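# Feed steel bar to saw length stop, bin offcut

## Task

Push the long steel bar along the roller line so it passes through the cold saw's open vise and beneath the lifted blade, stopping when its end touches the length stop (the tip of the short rod aimed back toward the blade, at the saw's -y end). The stop must still be in its original setting afterwards, and the bar must stay resting on the rollers. If a short leftover piece of bar sits on the saw ahead of the stop, move it into the offcut bin, the open box on the bench past the stop.

## Robot and tools

ROBOT. Two Doosan M1013 arms, left_arm and right_arm, each with a Robotiq 2F-140 gripper, ride separate carriages on one floor track. left_rail carries left_arm and is always the +y carriage; right_rail carries right_arm. These names do not match image sides. Each arm base sits at x = 0, y = its carriage position_m, z = 0.03 m, facing +x. The fingers can fold if a part is held near the palm or if a fingertip is pushed into a surface, so grip with the outer quarter of the pads.

FRAMES. Scene frame: table top is z = 0, +z up, +x the direction the arms face, +y to their left, y = 0 at track middle; the table edge is at x = 0.31 m. Each gripper has its own axes: fingers point along its +z, close along its y. end_effector_position is the midpoint between closed pads; fingertips reach about 33 mm past it (about 9 mm when wide open).

execute_actions(actions, cameras). actions is a list run in order; each action may contain rows, steps, until, and left_rail / right_rail commands. An empty list just returns state and images.
- rows: up to 15 rows; each row lasts one control step (1/30 s). A row is one flat list of 18 numbers in [-1, 1] covering both arms: left dx, dy, dz, rx, ry, rz, left gripper position, force_limit, speed, then the same nine for the right. The six pose numbers are an offset, not a pose, measured from that arm's Hand target as it was when the action began, along that Hand target's own axes. All rows of one action share that origin; a new action or call starts again from the current Hand target, so sending the same offset twice moves twice as far. Scale: 1.0 = 0.6 m for dx, dy, dz, and 180 degrees for rx, ry, rz, which form a single rotation vector. Six zeros hold the arm at (or re-request) its Hand target. Gripper numbers are absolute settings, not offsets: position +1 = fully open (140 mm), about -0.8 = pads touching, -1 = close until blocked; force_limit and speed each from -1 to +1, both starting at +1. A 0 is a real command, so resend the previous three gripper numbers to leave a gripper alone. Each step the commanded pose is clipped to 70 mm and 16 degrees from the measured pose, so ramp offsets up gradually (adding about 0.01 per row, i.e. 6 mm per step).
- steps: 1 to 450, default 15, at least the number of rows; after the last row its targets stay in force.
- Rails: {"left_rail": {"position_m": p, "speed_m_s": v, "acceleration_factor": a}} sets an absolute goal along y in metres (left_rail -1.1 to 2, right_rail -2 to 1.1), top speed 0.01 to 1 m/s, and acceleration 0.1 to 1 times 1.5 m/s2. {"stop": true} alone brakes it. Any out-of-range value rejects the whole call. Follow with an action like {"steps": 300, "until": {"left_rail": {"position_status": ["!=", "moving"]}}}. Keep carriages at least 0.98 m apart. Arm targets travel with their carriage; let a carriage arrive before aiming its gripper at a scene point.
- until: conditions on rail fields; numbers need a comparison ("=", "!=", "<", "<=", ">", ">="); also {"all": {"status": "ended"}} or {"any": {"status": "ended"}}.

move(target, speed, blend, stop_force, zero, blocking, cameras). target is one 18-number row or a list of up to 15, same layout and scale as rows, every one an offset from the Hand targets at the move's start. The planner drives straight paths with no obstacle avoidance. speed: m/s, 0.002 to 2, default 0.25 (turns at twice that in rad/s), one value or one per target. blend: corner rounding in m. stop_force: 10 to 80 N, ends an arm's path when it feels that push along its motion; use it only slowly, with the carriage already still, not while rotating the gripper, and omit it when backing off a contact. zero: whether to re-zero the force reading first. blocking=false returns after 0.5 s; then use wait or stop before sending rows or another move. A move is cut at 10 s. The result adds a move: line (done, off_target, moving, held, fault) and limits (paced, held).

wait(seconds 0 to 10) lets the scene run. stop brakes a running move (not rails). zoom_image(camera, region [x0, y0, x1, y1] in pixels, at most 504 by 504) enlarges cam_high, cam_bench_left, cam_bench_right, cam_left_wrist or cam_right_wrist. Images come from cam_high, cam_low, cam_bench_left, cam_bench_right, cam_left_wrist, cam_right_wrist, each 896x504. read_manual gives licence text. finished_scene(scene 1 to 3) ends the scene permanently.

RESULTS. Per arm: end_effector_position (m), end_effector_quat_wxyz, velocities, Hand target (origin for the next offsets), Tool commands, Joint positions (rail in m, then six joints in rad), Joint velocities, Joint torques, Flange force (N, gripper axes, noisy, includes held weight). object_status: 0 moving, 1 blocked while opening, 2 blocked while closing (a grip), 3 reached target or pads met. position_measured is in counts: 3 open, about 75 = 100 mm, 139 = 60 mm, 200 = 20 mm, 230 closed. Rail position_status: moving, done, contact_stop, time_out, stopped, stopped_with_arm, stopped_for_other_arm, stopped_for_other_carriage; position_answer taken or not_taken (resend once standing). Watch for MOTOR HOT lines.

AVOID. Contact torque at a joint limit (waist and shoulder 316, elbow 148, the three wrist joints 41.8 N m) or 144 N total outside force stops that arm for 10 s. Pressing a target even slightly into something rigid can trigger this. Any contact between the two arms, their grippers or carriages can fail the scene. Anything falling off the table, onto the track included, fails it. Do not bump the length stop out of its setting, slam the bar, drop parts, or twist or lever the gripper with a heavy load held off-centre. To tighten a grip, raise force_limit and change position from -1 to -0.98.

Each tool is called after "Call:" in YAML: its name, and indented under it one key for each argument.

## Session

Call:
execute_actions:
  actions: []

Scene clock: 0.00 s.
left_arm: end_effector_position=(+0.6600, +0.9853, +0.4937) position_measured=3 object_status=3 end_effector_quat_wxyz=(+0.000, +1.000, +0.000, +0.000) | right_arm: end_effector_position=(+0.6600, -0.8407, +0.4937) position_measured=3 object_status=3 end_effector_quat_wxyz=(+0.000, +1.000, +0.000, +0.000)
Joint positions: left_arm=[0.986 -0.053 0.164 1.35 0 1.628 1.518] | right_arm=[-0.84 -0.053 0.164 1.35 0 1.628 1.518]
Joint velocities: within noise
Joint torques (N m): no reading
Flange force (N): no reading
Hand target: left_arm +0.6600, +0.9853, +0.4937; +0.000, +1.000, +0.000, +0.000 | right_arm +0.6600, -0.8407, +0.4937; +0.000, +1.000, +0.000, +0.000
Tool commands: left_gripper/position=+1.0 left_gripper/force_limit=+1.0 left_gripper/speed=+1.0 right_gripper/position=+1.0 right_gripper/force_limit=+1.0 right_gripper/speed=+1.0
left_rail: position_m=0.986 position_status=done
right_rail: position_m=-0.840 position_status=done

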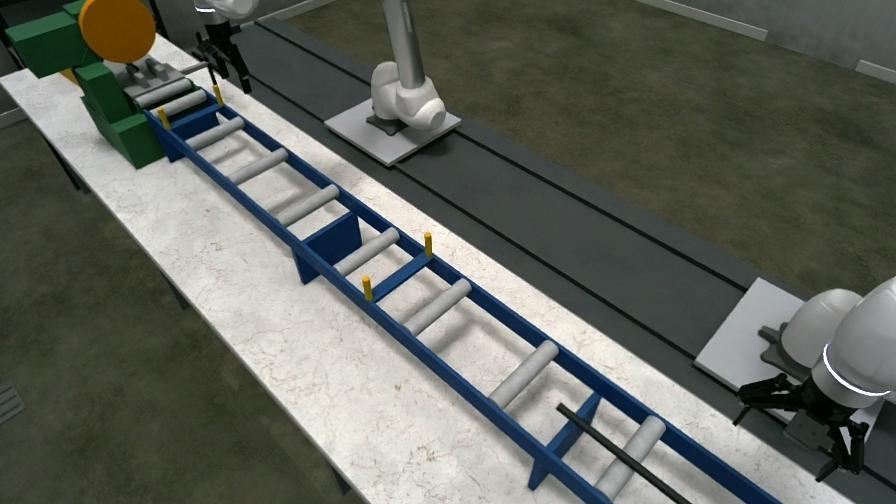

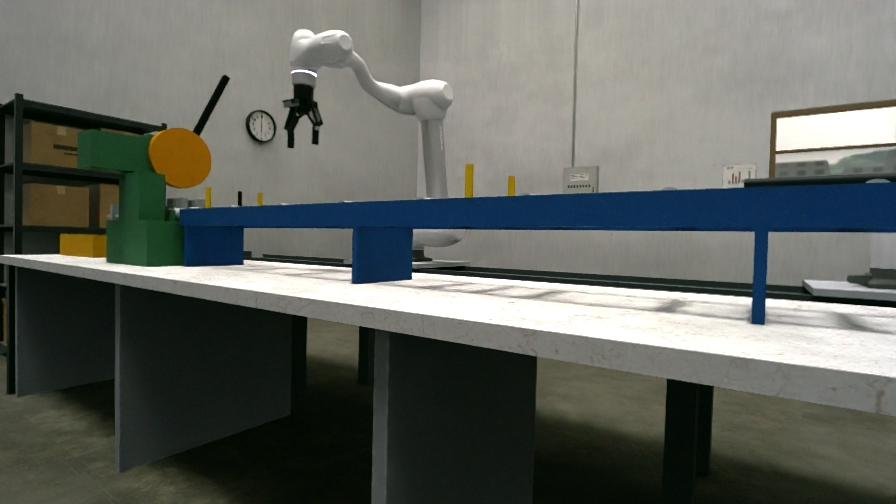

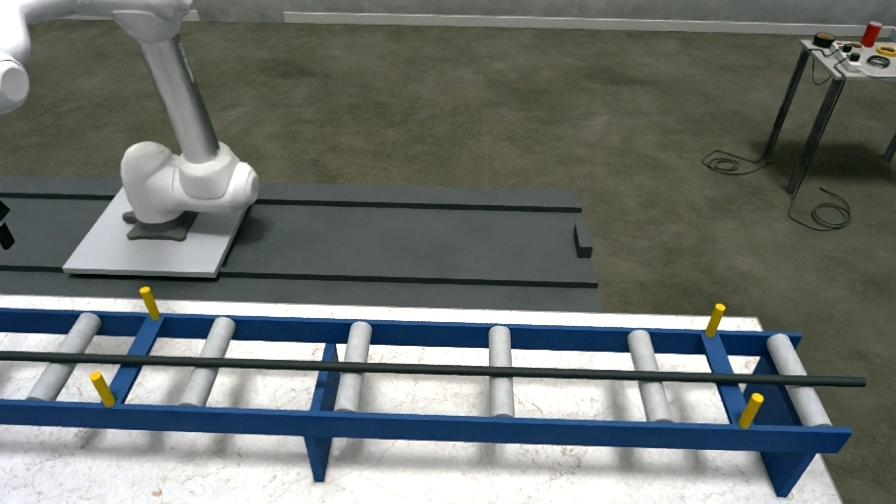

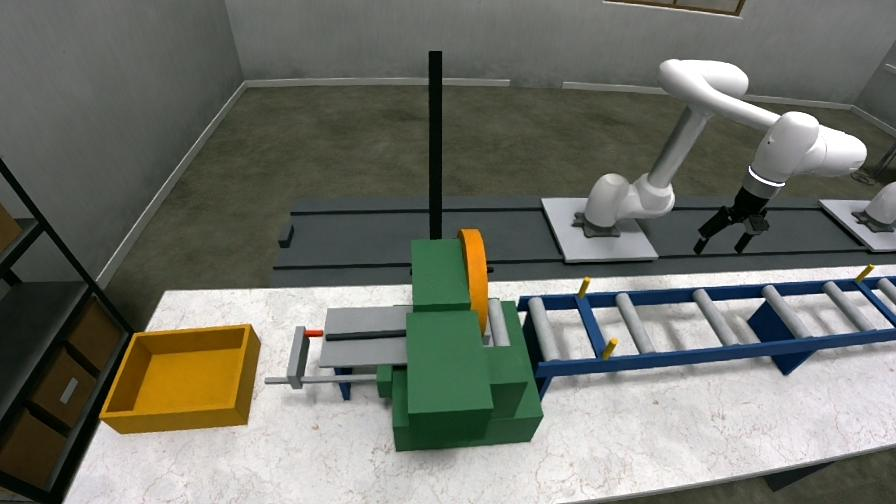

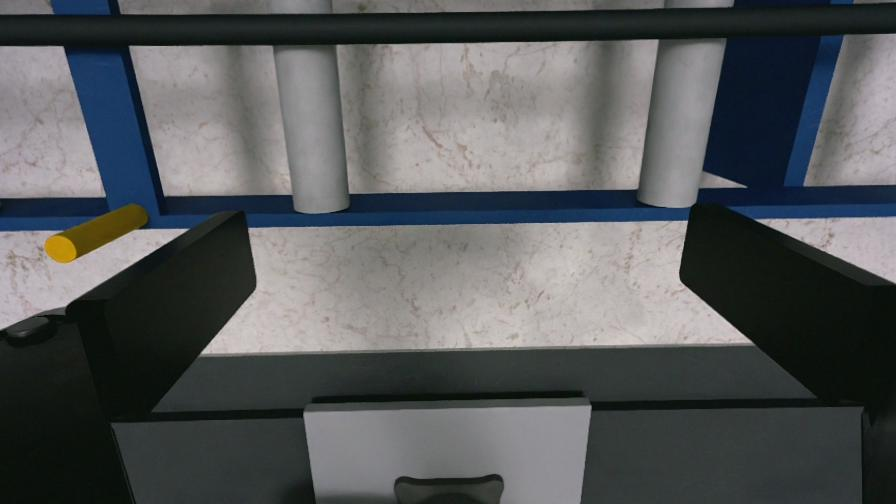

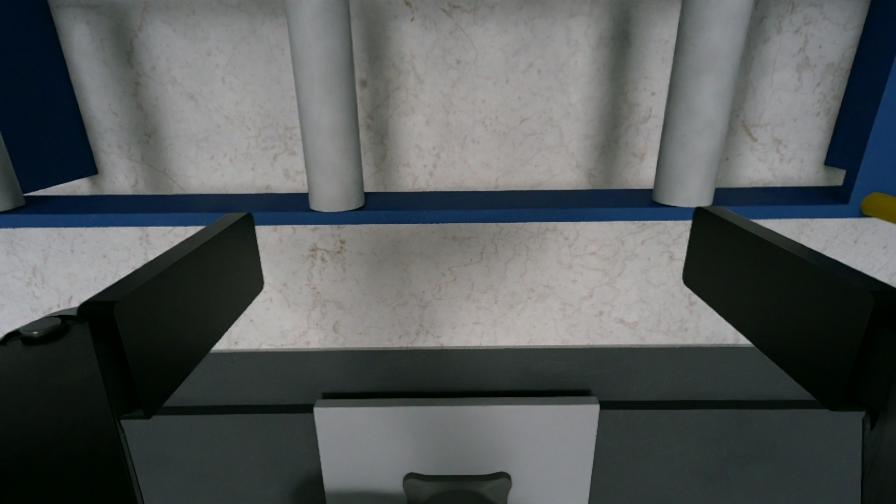

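Call:
move:
  target: [0,0,0,0,0,0,1,1,1,-0.5,0,-0.3,0,0.22,0,1,1,1]

Call:
execute_actions:
  actions:
    - {"right_rail":{"position_m":-1.5},"left_rail":{"position_m":0.5},"steps":150,"until":{"all":{"status":"ended"}}}

Scene clock: 6.73 s.
left_arm: end_effector_position=(+0.6600, +0.9853, +0.4937) position_measured=3 object_status=3 end_effector_quat_wxyz=(+0.000, +1.000, +0.000, +0.000) | right_arm: end_effector_position=(+0.3600, -0.8407, +0.6736) position_measured=3 object_status=3 end_effector_quat_wxyz=(+0.000, +0.941, +0.000, +0.339)
Joint positions: left_arm=[0.986 -0.053 0.164 1.35 0 1.628 1.518] | right_arm=[-0.84 -0.239 -0.619 1.741 0.155 1.345 1.35]
Joint torques (N m): left_arm=[-0.28 -55.95 -44.84 4.99 -0.39 0.1] | right_arm=[-3.41 20.6 -38.22 4.75 -1.77 0.06]
Flange force (N): left_arm=[-9.5 -0.2 5.7] | right_arm=[0.0 0.0 0.0]
Hand target: left_arm +0.6600, +0.9853, +0.4937; +0.000, +1.000, +0.000, +0.000 | right_arm +0.3600, -0.8407, +0.6737; +0.000, +0.941, +0.000, +0.339
Off the commanded pose: left_arm 0.000 m, 0 deg | right_arm 0.000 m, 0 deg.
left_rail: position_m=0.986 position_status=done
right_rail: position_m=-0.840 position_status=done
move: done

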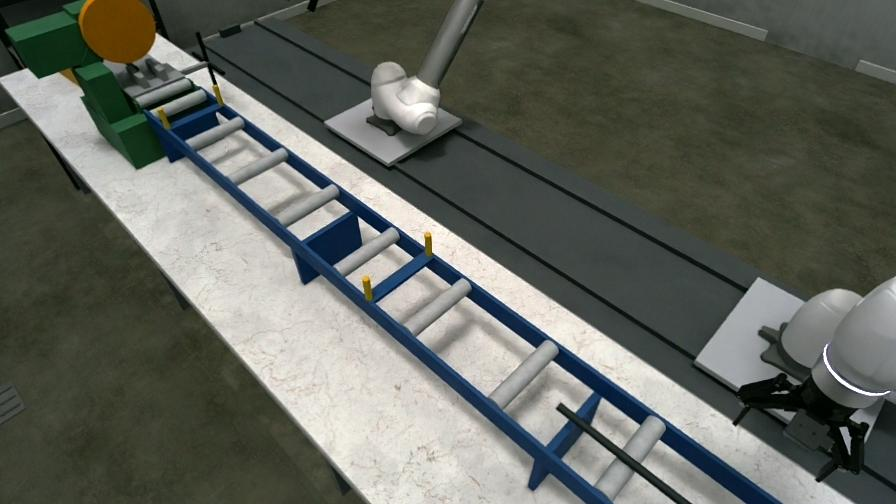

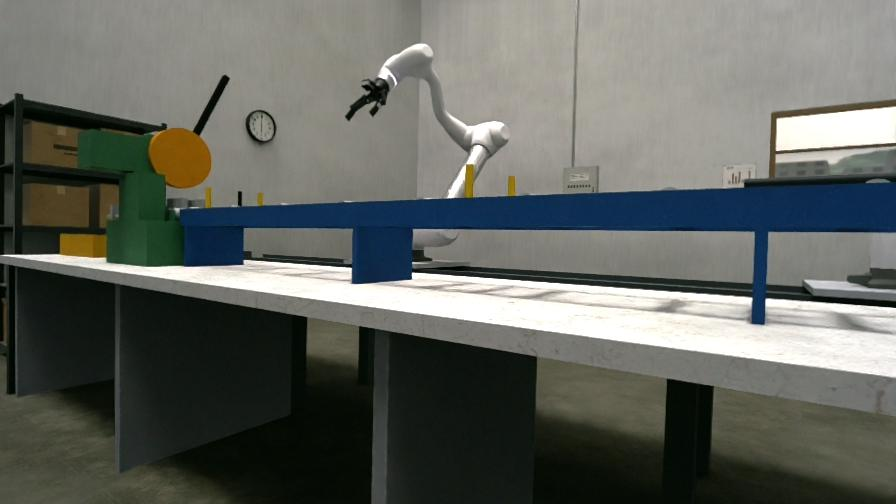

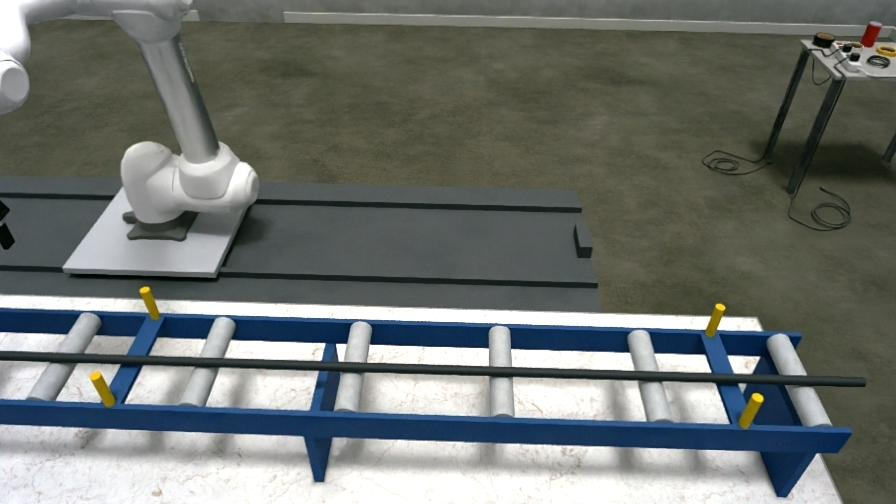

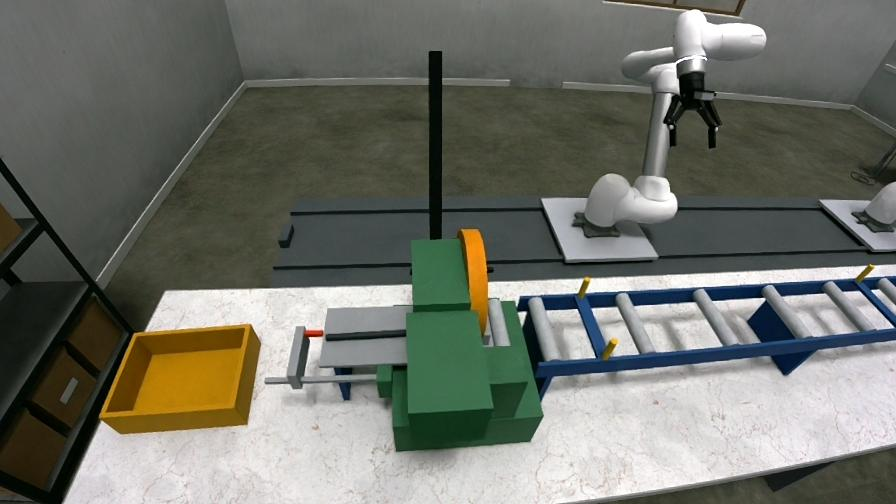

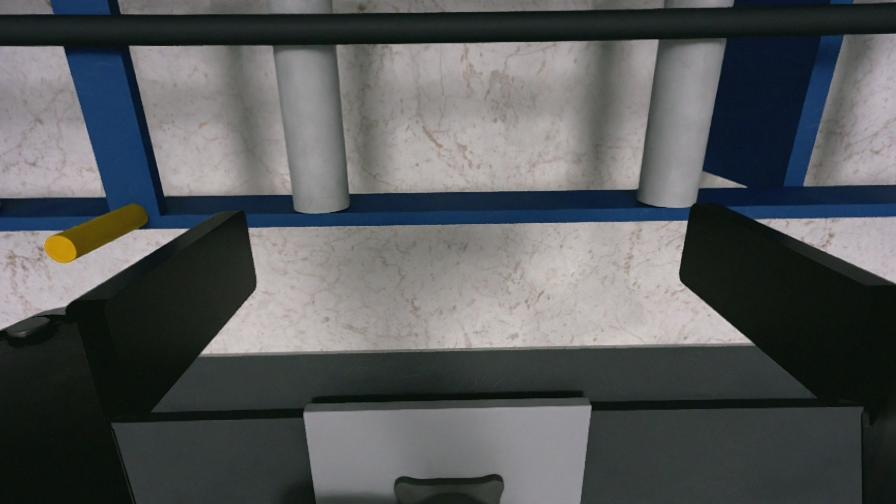

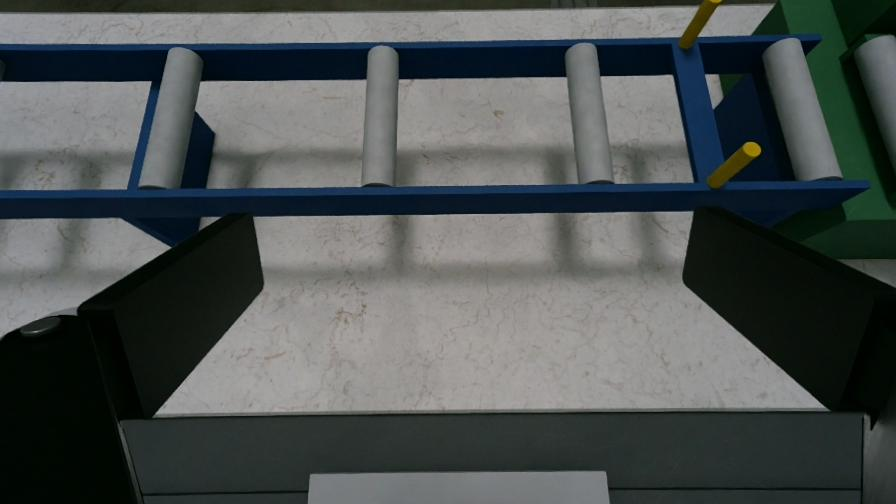

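Scene clock: 8.33 s.
left_arm: end_effector_position=(+0.6600, +0.4996, +0.4937) position_measured=3 object_status=3 end_effector_quat_wxyz=(+0.000, +1.000, +0.000, +0.000) | right_arm: end_effector_position=(+0.3600, -1.5005, +0.6736) position_measured=3 object_status=3 end_effector_quat_wxyz=(+0.000, +0.941, +0.000, +0.339)
Joint positions: left_arm=[0.5 -0.053 0.164 1.35 0 1.628 1.518] | right_arm=[-1.5 -0.239 -0.619 1.741 0.155 1.345 1.35]
Joint torques (N m): left_arm=[-0.12 -55.85 -44.91 5.14 -0.3 0.1] | right_arm=[-2.3 20.56 -38.22 4.64 -1.81 0.24]
Flange force (N): left_arm=[-10.3 0.0 5.8] | right_arm=[0.0 0.0 0.0]
Hand target: left_arm +0.6600, +0.4996, +0.4937; +0.000, +1.000, +0.000, +0.000 | right_arm +0.3600, -1.5005, +0.6737; +0.000, +0.941, +0.000, +0.339
Tool commands: left_gripper/position=+1.0 left_gripper/force_limit=+1.0 left_gripper/speed=+1.0 right_gripper/position=+1.0 right_gripper/force_limit=+1.0 right_gripper/speed=+1.0
Off the commanded pose: left_arm 0.000 m, 0 deg | right_arm 0.000 m, 0 deg.
left_rail: position_m=0.500 position_status=done
right_rail: position_m=-1.500 position_status=done

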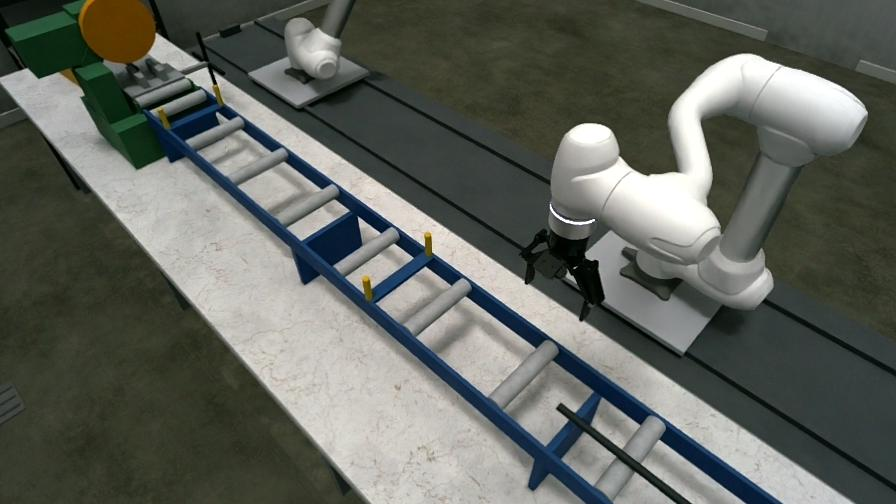

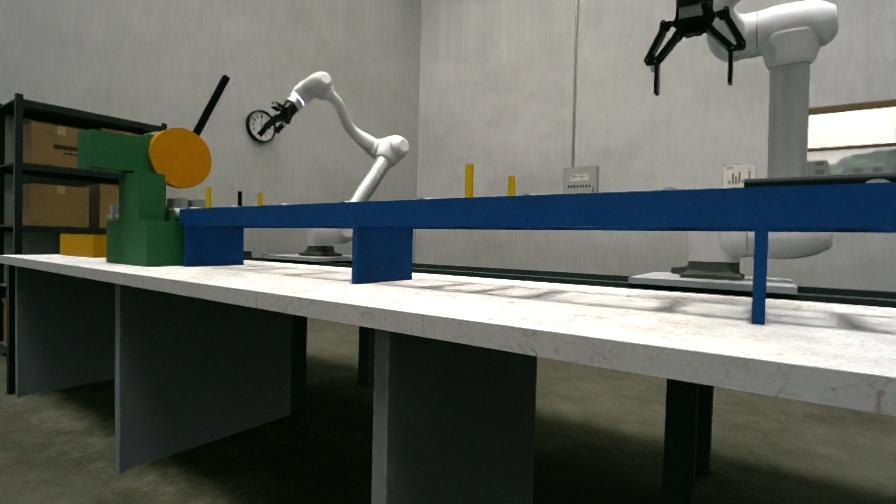

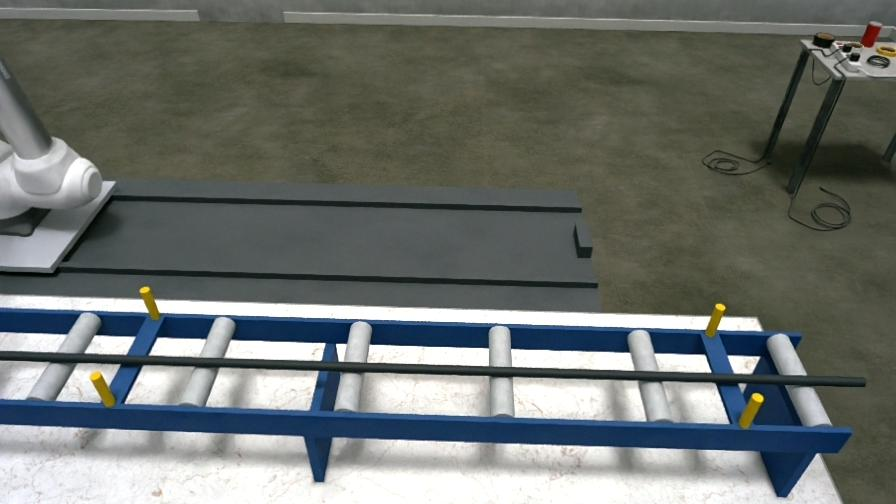

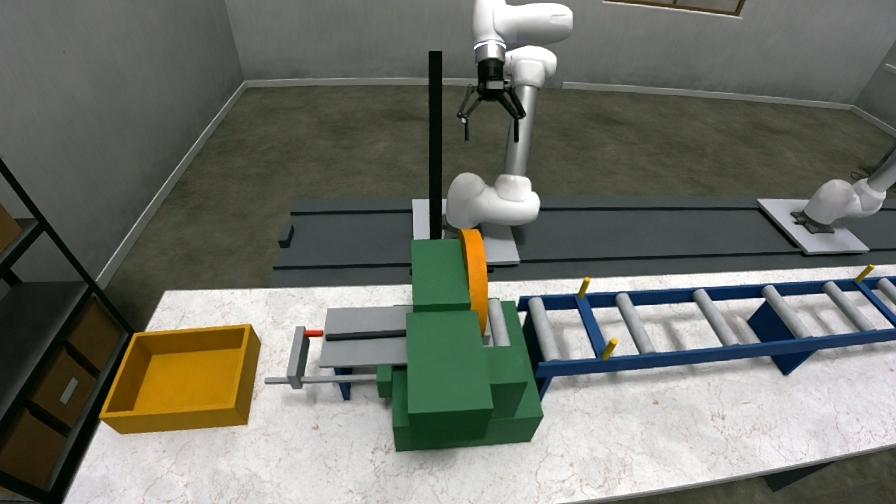

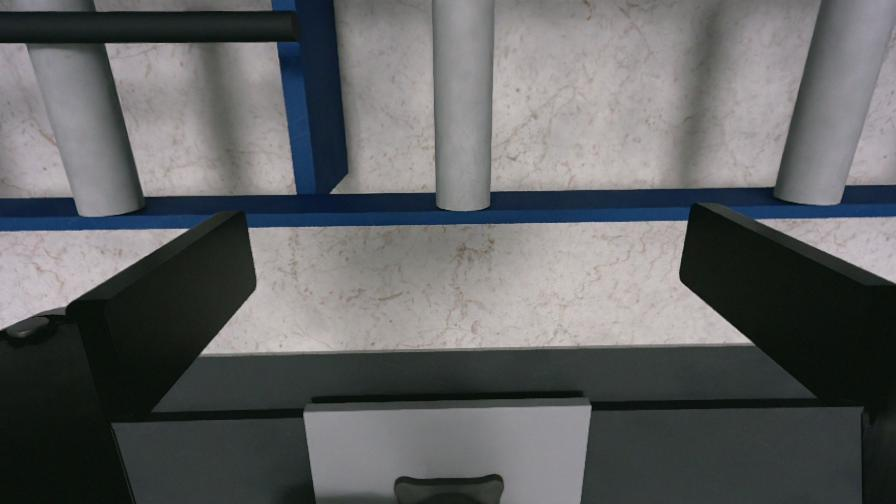

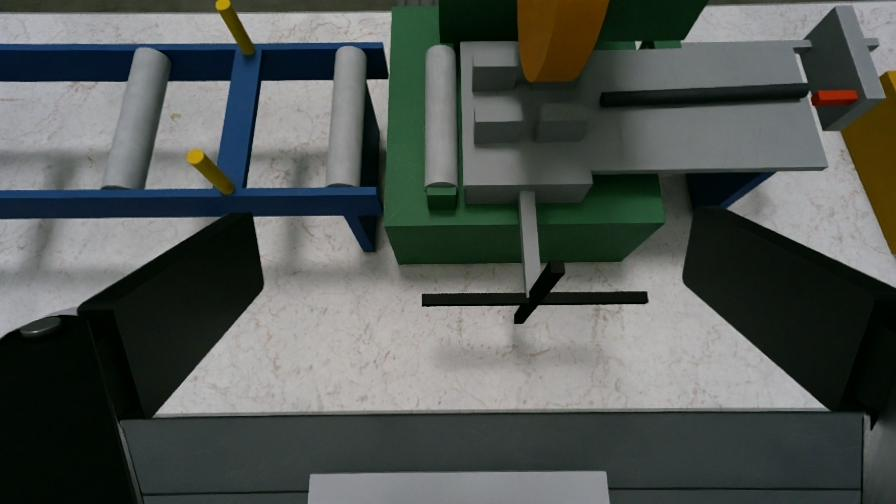

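Call:
execute_actions:
  actions:
    - {"right_rail":{"position_m":-1.9},"left_rail":{"position_m":1.98},"steps":250,"until":{"all":{"status":"ended"}}}
  cameras: []

Call:
move:
  target: [0.157,0,0.1,0,0,0.5,-0.5,1,1,0,0,0,0,-0.22,0,0,1,1]
  cameras: []

Call:
move:
  target: [0,0,0,0,0,0,-0.5,1,1,0.657,0,0.3,0,0,0.5,0,1,1]

Scene clock: 16.47 s.
left_arm: end_effector_position=(+0.6600, +1.9793, +0.4937) position_measured=3 object_status=3 end_effector_quat_wxyz=(+0.000, +1.000, +0.000, +0.000) | right_arm: end_effector_position=(+0.3600, -1.9005, +0.6737) position_measured=3 object_status=3 end_effector_quat_wxyz=(+0.000, +0.941, +0.000, +0.339)
Joint positions: left_arm=[1.98 -0.053 0.164 1.35 0 1.628 1.518] | right_arm=[-1.9 -0.239 -0.619 1.741 0.155 1.345 1.35]
Joint torques (N m): left_arm=[-0.05 -55.69 -44.6 5.07 -0.33 0.1] | right_arm=[-2.32 20.68 -38.16 4.67 -1.79 0.19]
Flange force (N): left_arm=[-10.6 0.0 4.8] | right_arm=[0.0 0.0 0.0]
Hand target: left_arm +0.6600, +1.9793, +0.4937; +0.000, +1.000, +0.000, +0.000 | right_arm +0.3600, -1.9005, +0.6737; +0.000, +0.941, +0.000, +0.339
Tool commands: left_gripper/position=+1.0 left_gripper/force_limit=+1.0 left_gripper/speed=+1.0 right_gripper/position=+1.0 right_gripper/force_limit=+1.0 right_gripper/speed=+1.0
Off the commanded pose: left_arm 0.000 m, 0 deg | right_arm 0.000 m, 0 deg.
left_rail: position_m=1.980 position_status=done
right_rail: position_m=-1.900 position_status=done
No camera images: "cameras" was empty.

Scene clock: 20.13 s.
left_arm: end_effector_position=(+0.7542, +1.9795, +0.4337) position_measured=192 object_status=3 end_effector_quat_wxyz=(+0.000, +0.707, -0.707, +0.000) | right_arm: end_effector_position=(+0.3600, -1.9005, +0.6737) position_measured=129 object_status=3 end_effector_quat_wxyz=(+0.000, +1.000, +0.000, +0.000)
Joint positions: left_arm=[1.98 -0.046 0.319 1.261 0 1.562 3.095] | right_arm=[-1.9 -0.097 -0.251 1.412 0 1.981 1.473]
Joint torques (N m): left_arm=[0.44 -71.52 -44.99 5 -0.27 0.13] | right_arm=[-2.34 -13.57 -37.41 4.52 -0.12 0.23]
Flange force (N): left_arm=[0.8 11.5 4.9] | right_arm=[3.2 -5.9 -4.7]
Hand target: left_arm +0.7542, +1.9795, +0.4337; +0.000, +0.707, -0.707, +0.000 | right_arm +0.3600, -1.9005, +0.6737; +0.000, +1.000, +0.000, +0.000
Off the commanded pose: left_arm 0.000 m, 0 deg | right_arm 0.000 m, 0 deg.
left_rail: position_m=1.980 position_status=done
right_rail: position_m=-1.900 position_status=done
move: done
No camera images: "cameras" was empty.

Scene clock: 30.87 s.
left_arm: end_effector_position=(+0.7542, +1.9795, +0.4337) position_measured=192 object_status=3 end_effector_quat_wxyz=(+0.000, +0.707, -0.707, +0.000) | right_arm: end_effector_position=(+0.4255, -1.9002, +0.6437) position_measured=129 object_status=3 end_effector_quat_wxyz=(-0.001, +0.992, -0.130, +0.000)
Joint positions: left_arm=[1.98 -0.046 0.319 1.261 0 1.562 3.095] | right_arm=[-1.9 -0.083 -0.169 1.407 0.002 1.903 1.749]
Joint torques (N m): left_arm=[-0.08 -71.15 -44.85 5.07 -0.3 0.14] | right_arm=[0.51 -2.92 -28.4 1.01 -0.12 0.21]
Flange force (N): left_arm=[0.1 11.7 5.0] | right_arm=[-14.5 5.6 -17.5]
Flange force when the fault began (N): right_arm=[-57.3 1.9 -26.5]
Hand target: left_arm +0.7542, +1.9795, +0.4337; +0.000, +0.707, -0.707, +0.000 | right_arm +0.4255, -1.9002, +0.6437; -0.001, +0.992, -0.130, +0.000 (not the last commanded pose)
Tool commands: left_gripper/position=-0.5 left_gripper/force_limit=+1.0 left_gripper/speed=+1.0 right_gripper/position=+0.003922 right_gripper/force_limit=+1.0 right_gripper/speed=+1.0
Off the commanded pose: left_arm 0.000 m, 0 deg | right_arm 0.361 m, 75 deg.
FORCE FAULT: contact force on the right arm reached its limit, and that arm stopped for 10 seconds. The contact can be on any part of that arm, not only on its tool. That arm's remaining commands of this call were not run. That arm's target is now where it stood when the stop ended, not its last command. That arm accepts commands again.
left_rail: position_m=1.980 position_status=done
right_rail: position_m=-1.900 position_status=done
move: fault (right_arm)

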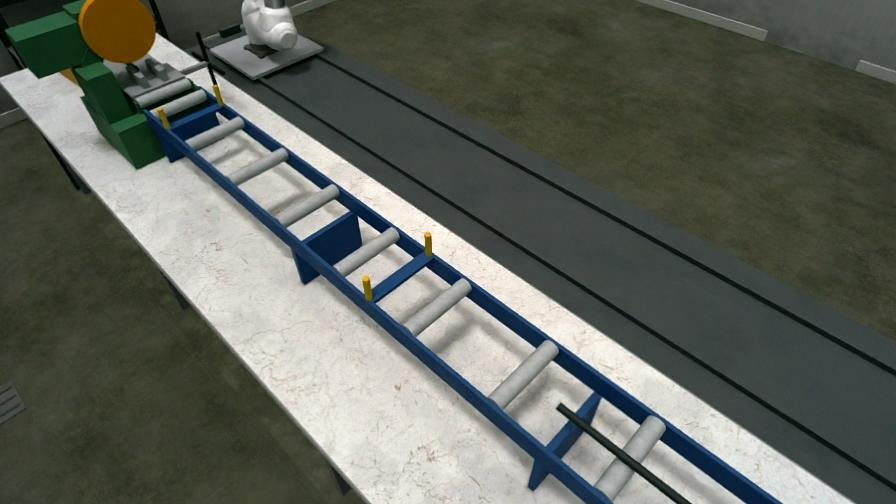

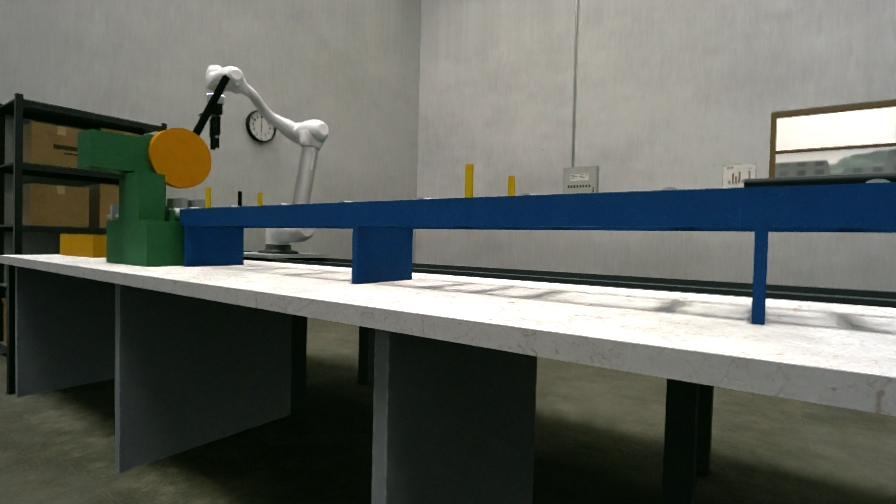

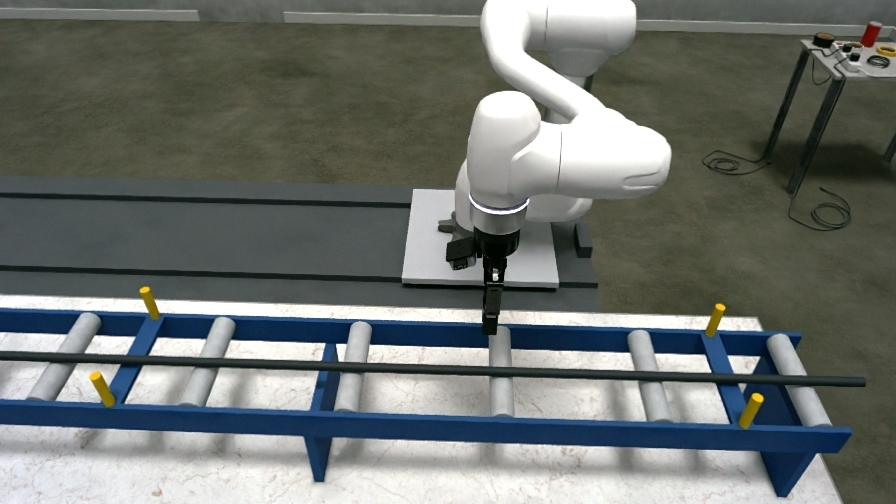

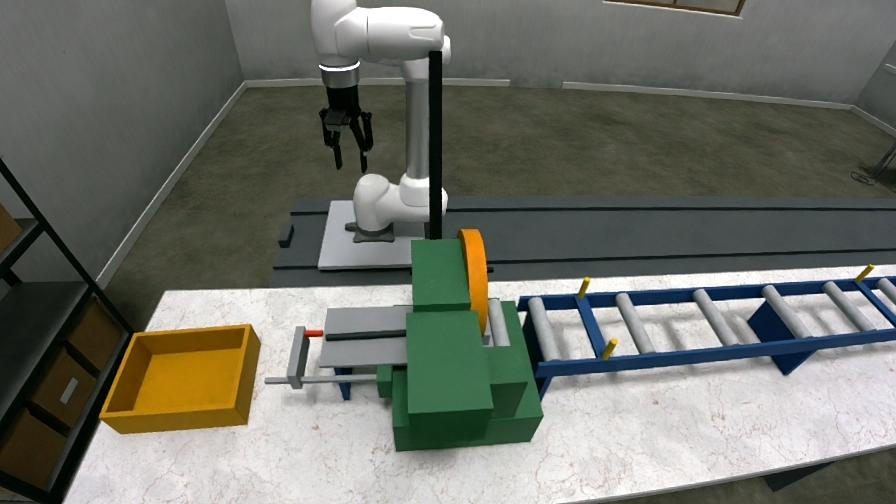

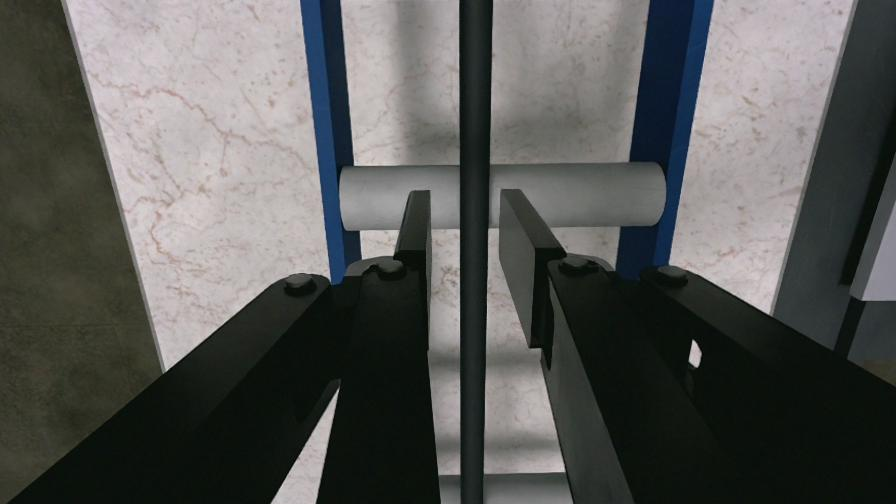

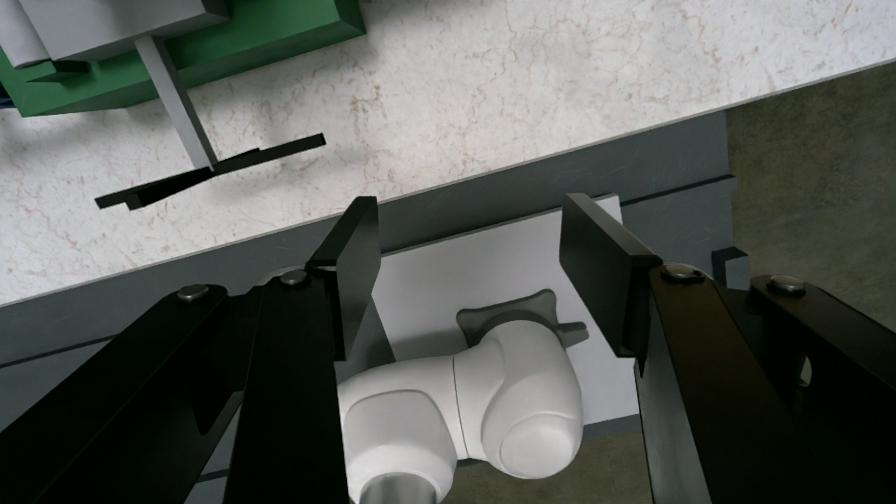

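Call:
zoom_image:
  camera: "cam_bench_right"
  region: [290, 0, 510, 250]

Call:
zoom_image:
  camera: "cam_low"
  region: [140, 40, 350, 280]

Call:
zoom_image:
  camera: "cam_high"
  region: [60, 0, 340, 140]

Scaled by 2.016 from the camera's 896x504 image, which has a finer 1280x720 frame.

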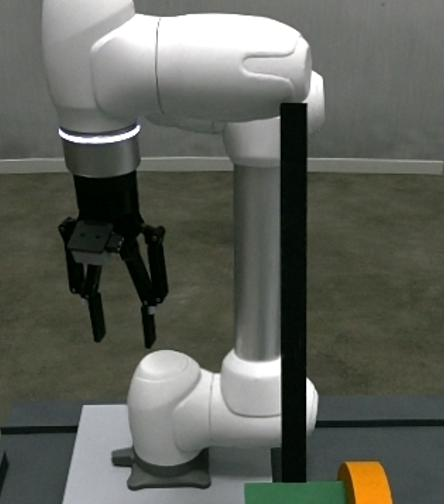

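Scaled by 2.100 from the camera's 896x504 image, which has a finer 1280x720 frame.

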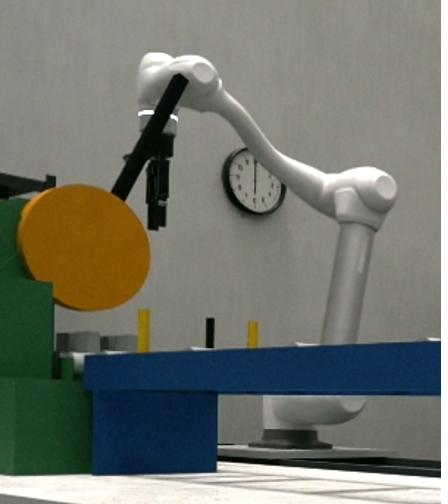

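Scaled by 1.800 from the camera's 896x504 image, which has a finer 1280x720 frame.

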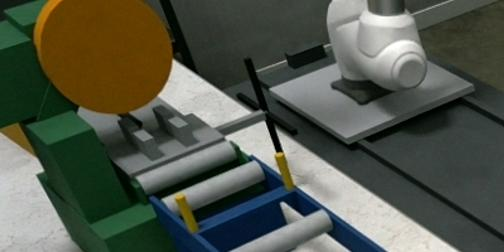

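Call:
move:
  target: [0,0,0,0,0,0,-0.5,1,1,-0.129,0.034,0,0,0,0,0.004,1,1]
  cameras: []

Call:
execute_actions:
  actions:
    - {"right_rail":{"position_m":-2.0},"steps":150,"until":{"all":{"status":"ended"}}}
  cameras: []

Call:
move:
  target: [0,0,0,0,0,0,-0.5,1,1,0,0,0,0,0,0.417,0.004,1,1]
  cameras: []

Call:
move:
  target: [0,0,0,0,0,0,-0.5,1,1,-0.217,-0.682,0.367,0,-0.1,0,0.004,1,1]

Scene clock: 39.77 s.
left_arm: end_effector_position=(+0.7542, +1.9795, +0.4337) position_measured=192 object_status=3 end_effector_quat_wxyz=(+0.000, +0.707, -0.707, +0.000) | right_arm: end_effector_position=(+0.3456, -1.9000, +0.6436) position_measured=129 object_status=3 end_effector_quat_wxyz=(-0.001, +0.992, -0.130, +0.000)
Joint positions: left_arm=[1.98 -0.046 0.319 1.261 0 1.562 3.095] | right_arm=[-1.9 -0.102 -0.292 1.497 0.002 1.936 1.73]
Joint torques (N m): left_arm=[0.85 -71.59 -44.84 5.05 -0.25 0.11] | right_arm=[-2.59 -8.53 -38.39 4.46 -0.13 0.16]
Flange force (N): left_arm=[1.2 11.5 4.6] | right_arm=[-1.2 -7.0 -2.9]
Hand target: left_arm +0.7542, +1.9795, +0.4337; +0.000, +0.707, -0.707, +0.000 | right_arm +0.3455, -1.9000, +0.6437; -0.001, +0.992, -0.130, +0.000
Off the commanded pose: left_arm 0.000 m, 0 deg | right_arm 0.000 m, 0 deg.
left_rail: position_m=1.980 position_status=done
right_rail: position_m=-1.900 position_status=done
move: done
No camera images: "cameras" was empty.

Scene clock: 40.53 s.
left_arm: end_effector_position=(+0.7542, +1.9795, +0.4337) position_measured=192 object_status=3 end_effector_quat_wxyz=(+0.000, +0.707, -0.707, +0.000) | right_arm: end_effector_position=(+0.3455, -1.9997, +0.6437) position_measured=129 object_status=3 end_effector_quat_wxyz=(-0.001, +0.992, -0.130, +0.000)
Joint positions: left_arm=[1.98 -0.046 0.319 1.261 0 1.562 3.095] | right_arm=[-2 -0.102 -0.292 1.497 0.002 1.936 1.73]
Joint torques (N m): left_arm=[0.2 -71.18 -44.87 5 -0.31 0.08] | right_arm=[-2.58 -10.13 -38.25 4.45 -0.15 0.21]
Flange force (N): left_arm=[0.3 12.3 4.4] | right_arm=[2.6 -7.4 -4.1]
Hand target: left_arm +0.7542, +1.9795, +0.4337; +0.000, +0.707, -0.707, +0.000 | right_arm +0.3455, -1.9997, +0.6437; -0.001, +0.992, -0.130, +0.000
Tool commands: left_gripper/position=-0.5 left_gripper/force_limit=+1.0 left_gripper/speed=+1.0 right_gripper/position=+0.004 right_gripper/force_limit=+1.0 right_gripper/speed=+1.0
Off the commanded pose: left_arm 0.000 m, 0 deg | right_arm 0.000 m, 0 deg.
left_rail: position_m=1.980 position_status=done
right_rail: position_m=-2.000 position_status=done
No camera images: "cameras" was empty.

Scene clock: 43.67 s.
left_arm: end_effector_position=(+0.7542, +1.9795, +0.4337) position_measured=192 object_status=3 end_effector_quat_wxyz=(+0.000, +0.707, -0.707, +0.000) | right_arm: end_effector_position=(+0.3455, -1.9998, +0.6436) position_measured=129 object_status=3 end_effector_quat_wxyz=(-0.001, +0.707, -0.707, +0.000)
Joint positions: left_arm=[1.98 -0.046 0.319 1.261 0 1.562 3.095] | right_arm=[-2 -0.102 -0.292 1.497 0.002 1.936 3.04]
Joint torques (N m): left_arm=[-0.27 -70.63 -44.88 5.06 -0.18 0] | right_arm=[-2.41 -9.93 -38.17 4.46 -0.1 0.05]
Flange force (N): left_arm=[-0.4 13.4 4.9] | right_arm=[-6.7 -2.8 -4.4]
Hand target: left_arm +0.7542, +1.9795, +0.4337; +0.000, +0.707, -0.707, +0.000 | right_arm +0.3455, -1.9998, +0.6437; -0.001, +0.707, -0.707, +0.000
Off the commanded pose: left_arm 0.000 m, 0 deg | right_arm 0.000 m, 0 deg.
left_rail: position_m=1.980 position_status=done
right_rail: position_m=-2.000 position_status=done
move: done
No camera images: "cameras" was empty.

Scene clock: 46.10 s.
left_arm: end_effector_position=(+0.7542, +1.9795, +0.4337) position_measured=192 object_status=3 end_effector_quat_wxyz=(+0.000, +0.707, -0.707, +0.000) | right_arm: end_effector_position=(+0.7548, -1.8690, +0.4242) position_measured=129 object_status=3 end_effector_quat_wxyz=(-0.112, +0.699, -0.698, -0.111)
Joint positions: left_arm=[1.98 -0.046 0.319 1.261 0 1.562 3.095] | right_arm=[-2 -0.009 0.322 1.304 0.317 1.521 3.115]
Joint torques (N m): left_arm=[0.15 -71.23 -44.74 5.05 -0.25 0.05] | right_arm=[-2.26 -75.57 -40.78 5.42 -0.08 0.21]
Flange force (N): left_arm=[0.3 11.4 4.5] | right_arm=[-3.7 -3.7 -2.1]
Hand target: left_arm +0.7542, +1.9795, +0.4337; +0.000, +0.707, -0.707, +0.000 | right_arm +0.7549, -1.8689, +0.4242; -0.112, +0.699, -0.698, -0.111
Off the commanded pose: left_arm 0.000 m, 0 deg | right_arm 0.000 m, 0 deg.
left_rail: position_m=1.980 position_status=done
right_rail: position_m=-2.000 position_status=done
move: done

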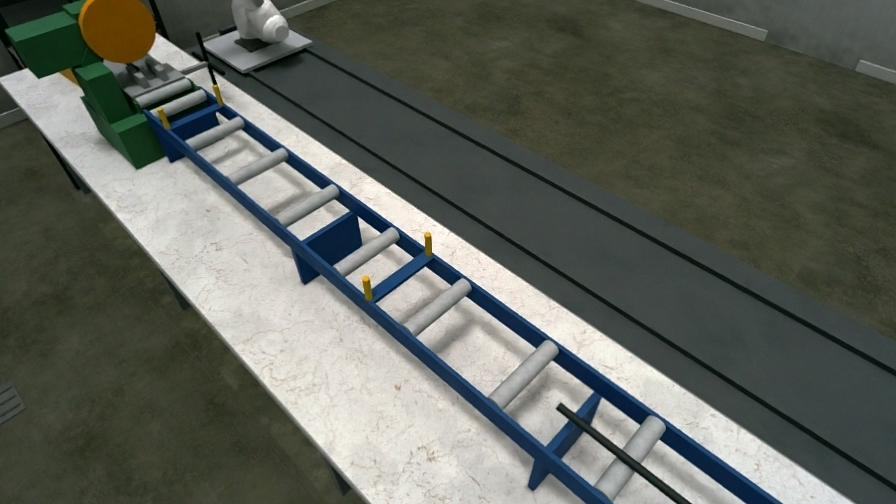

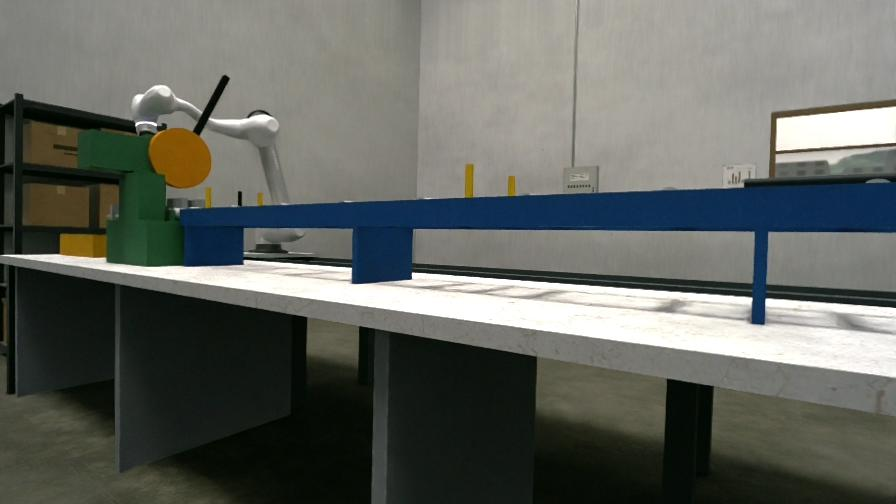

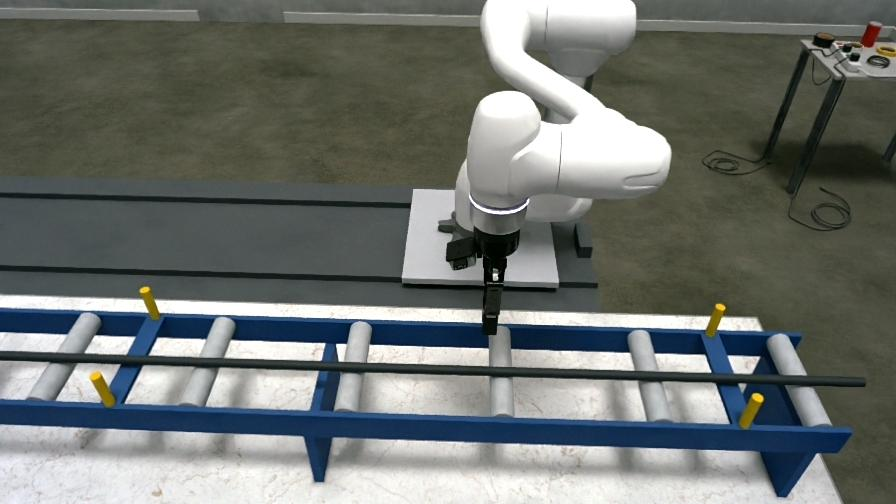

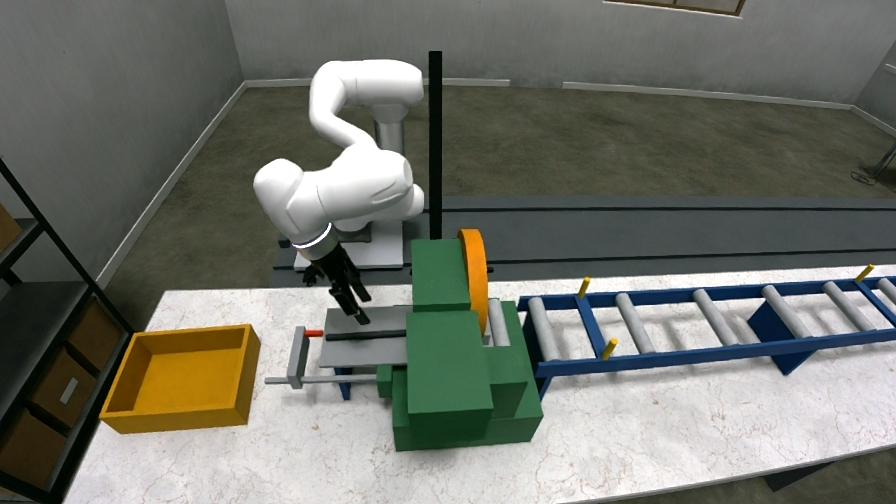

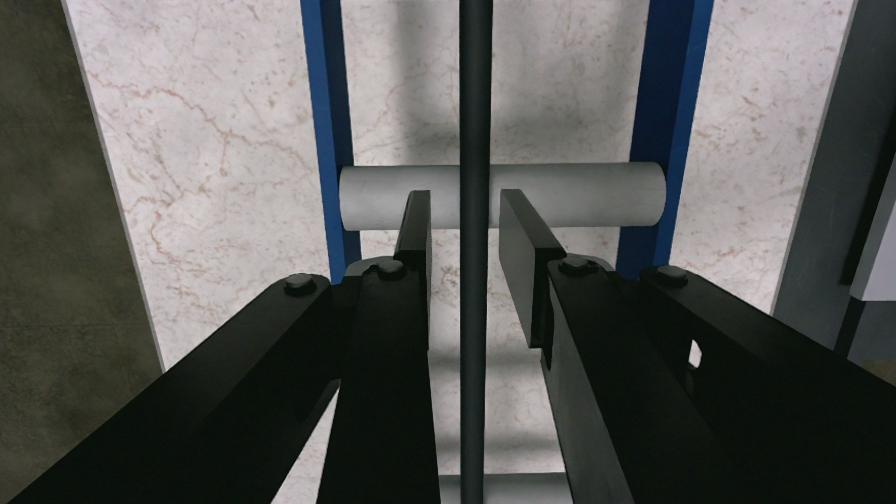

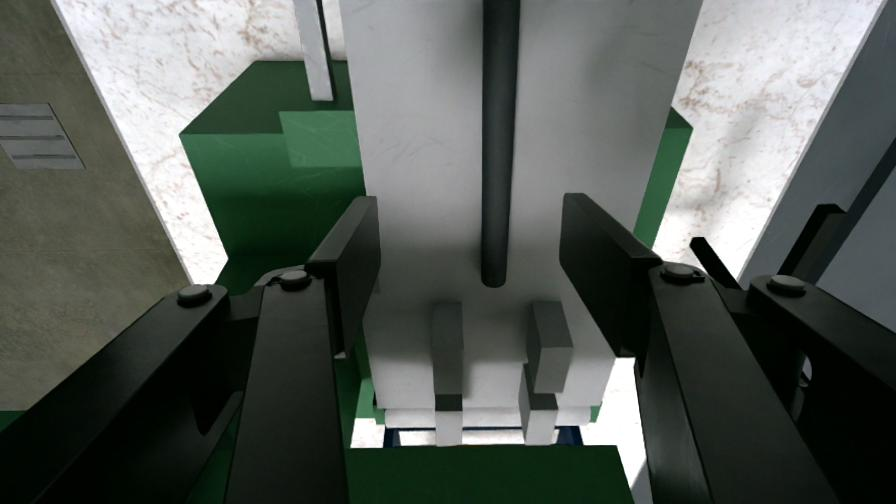

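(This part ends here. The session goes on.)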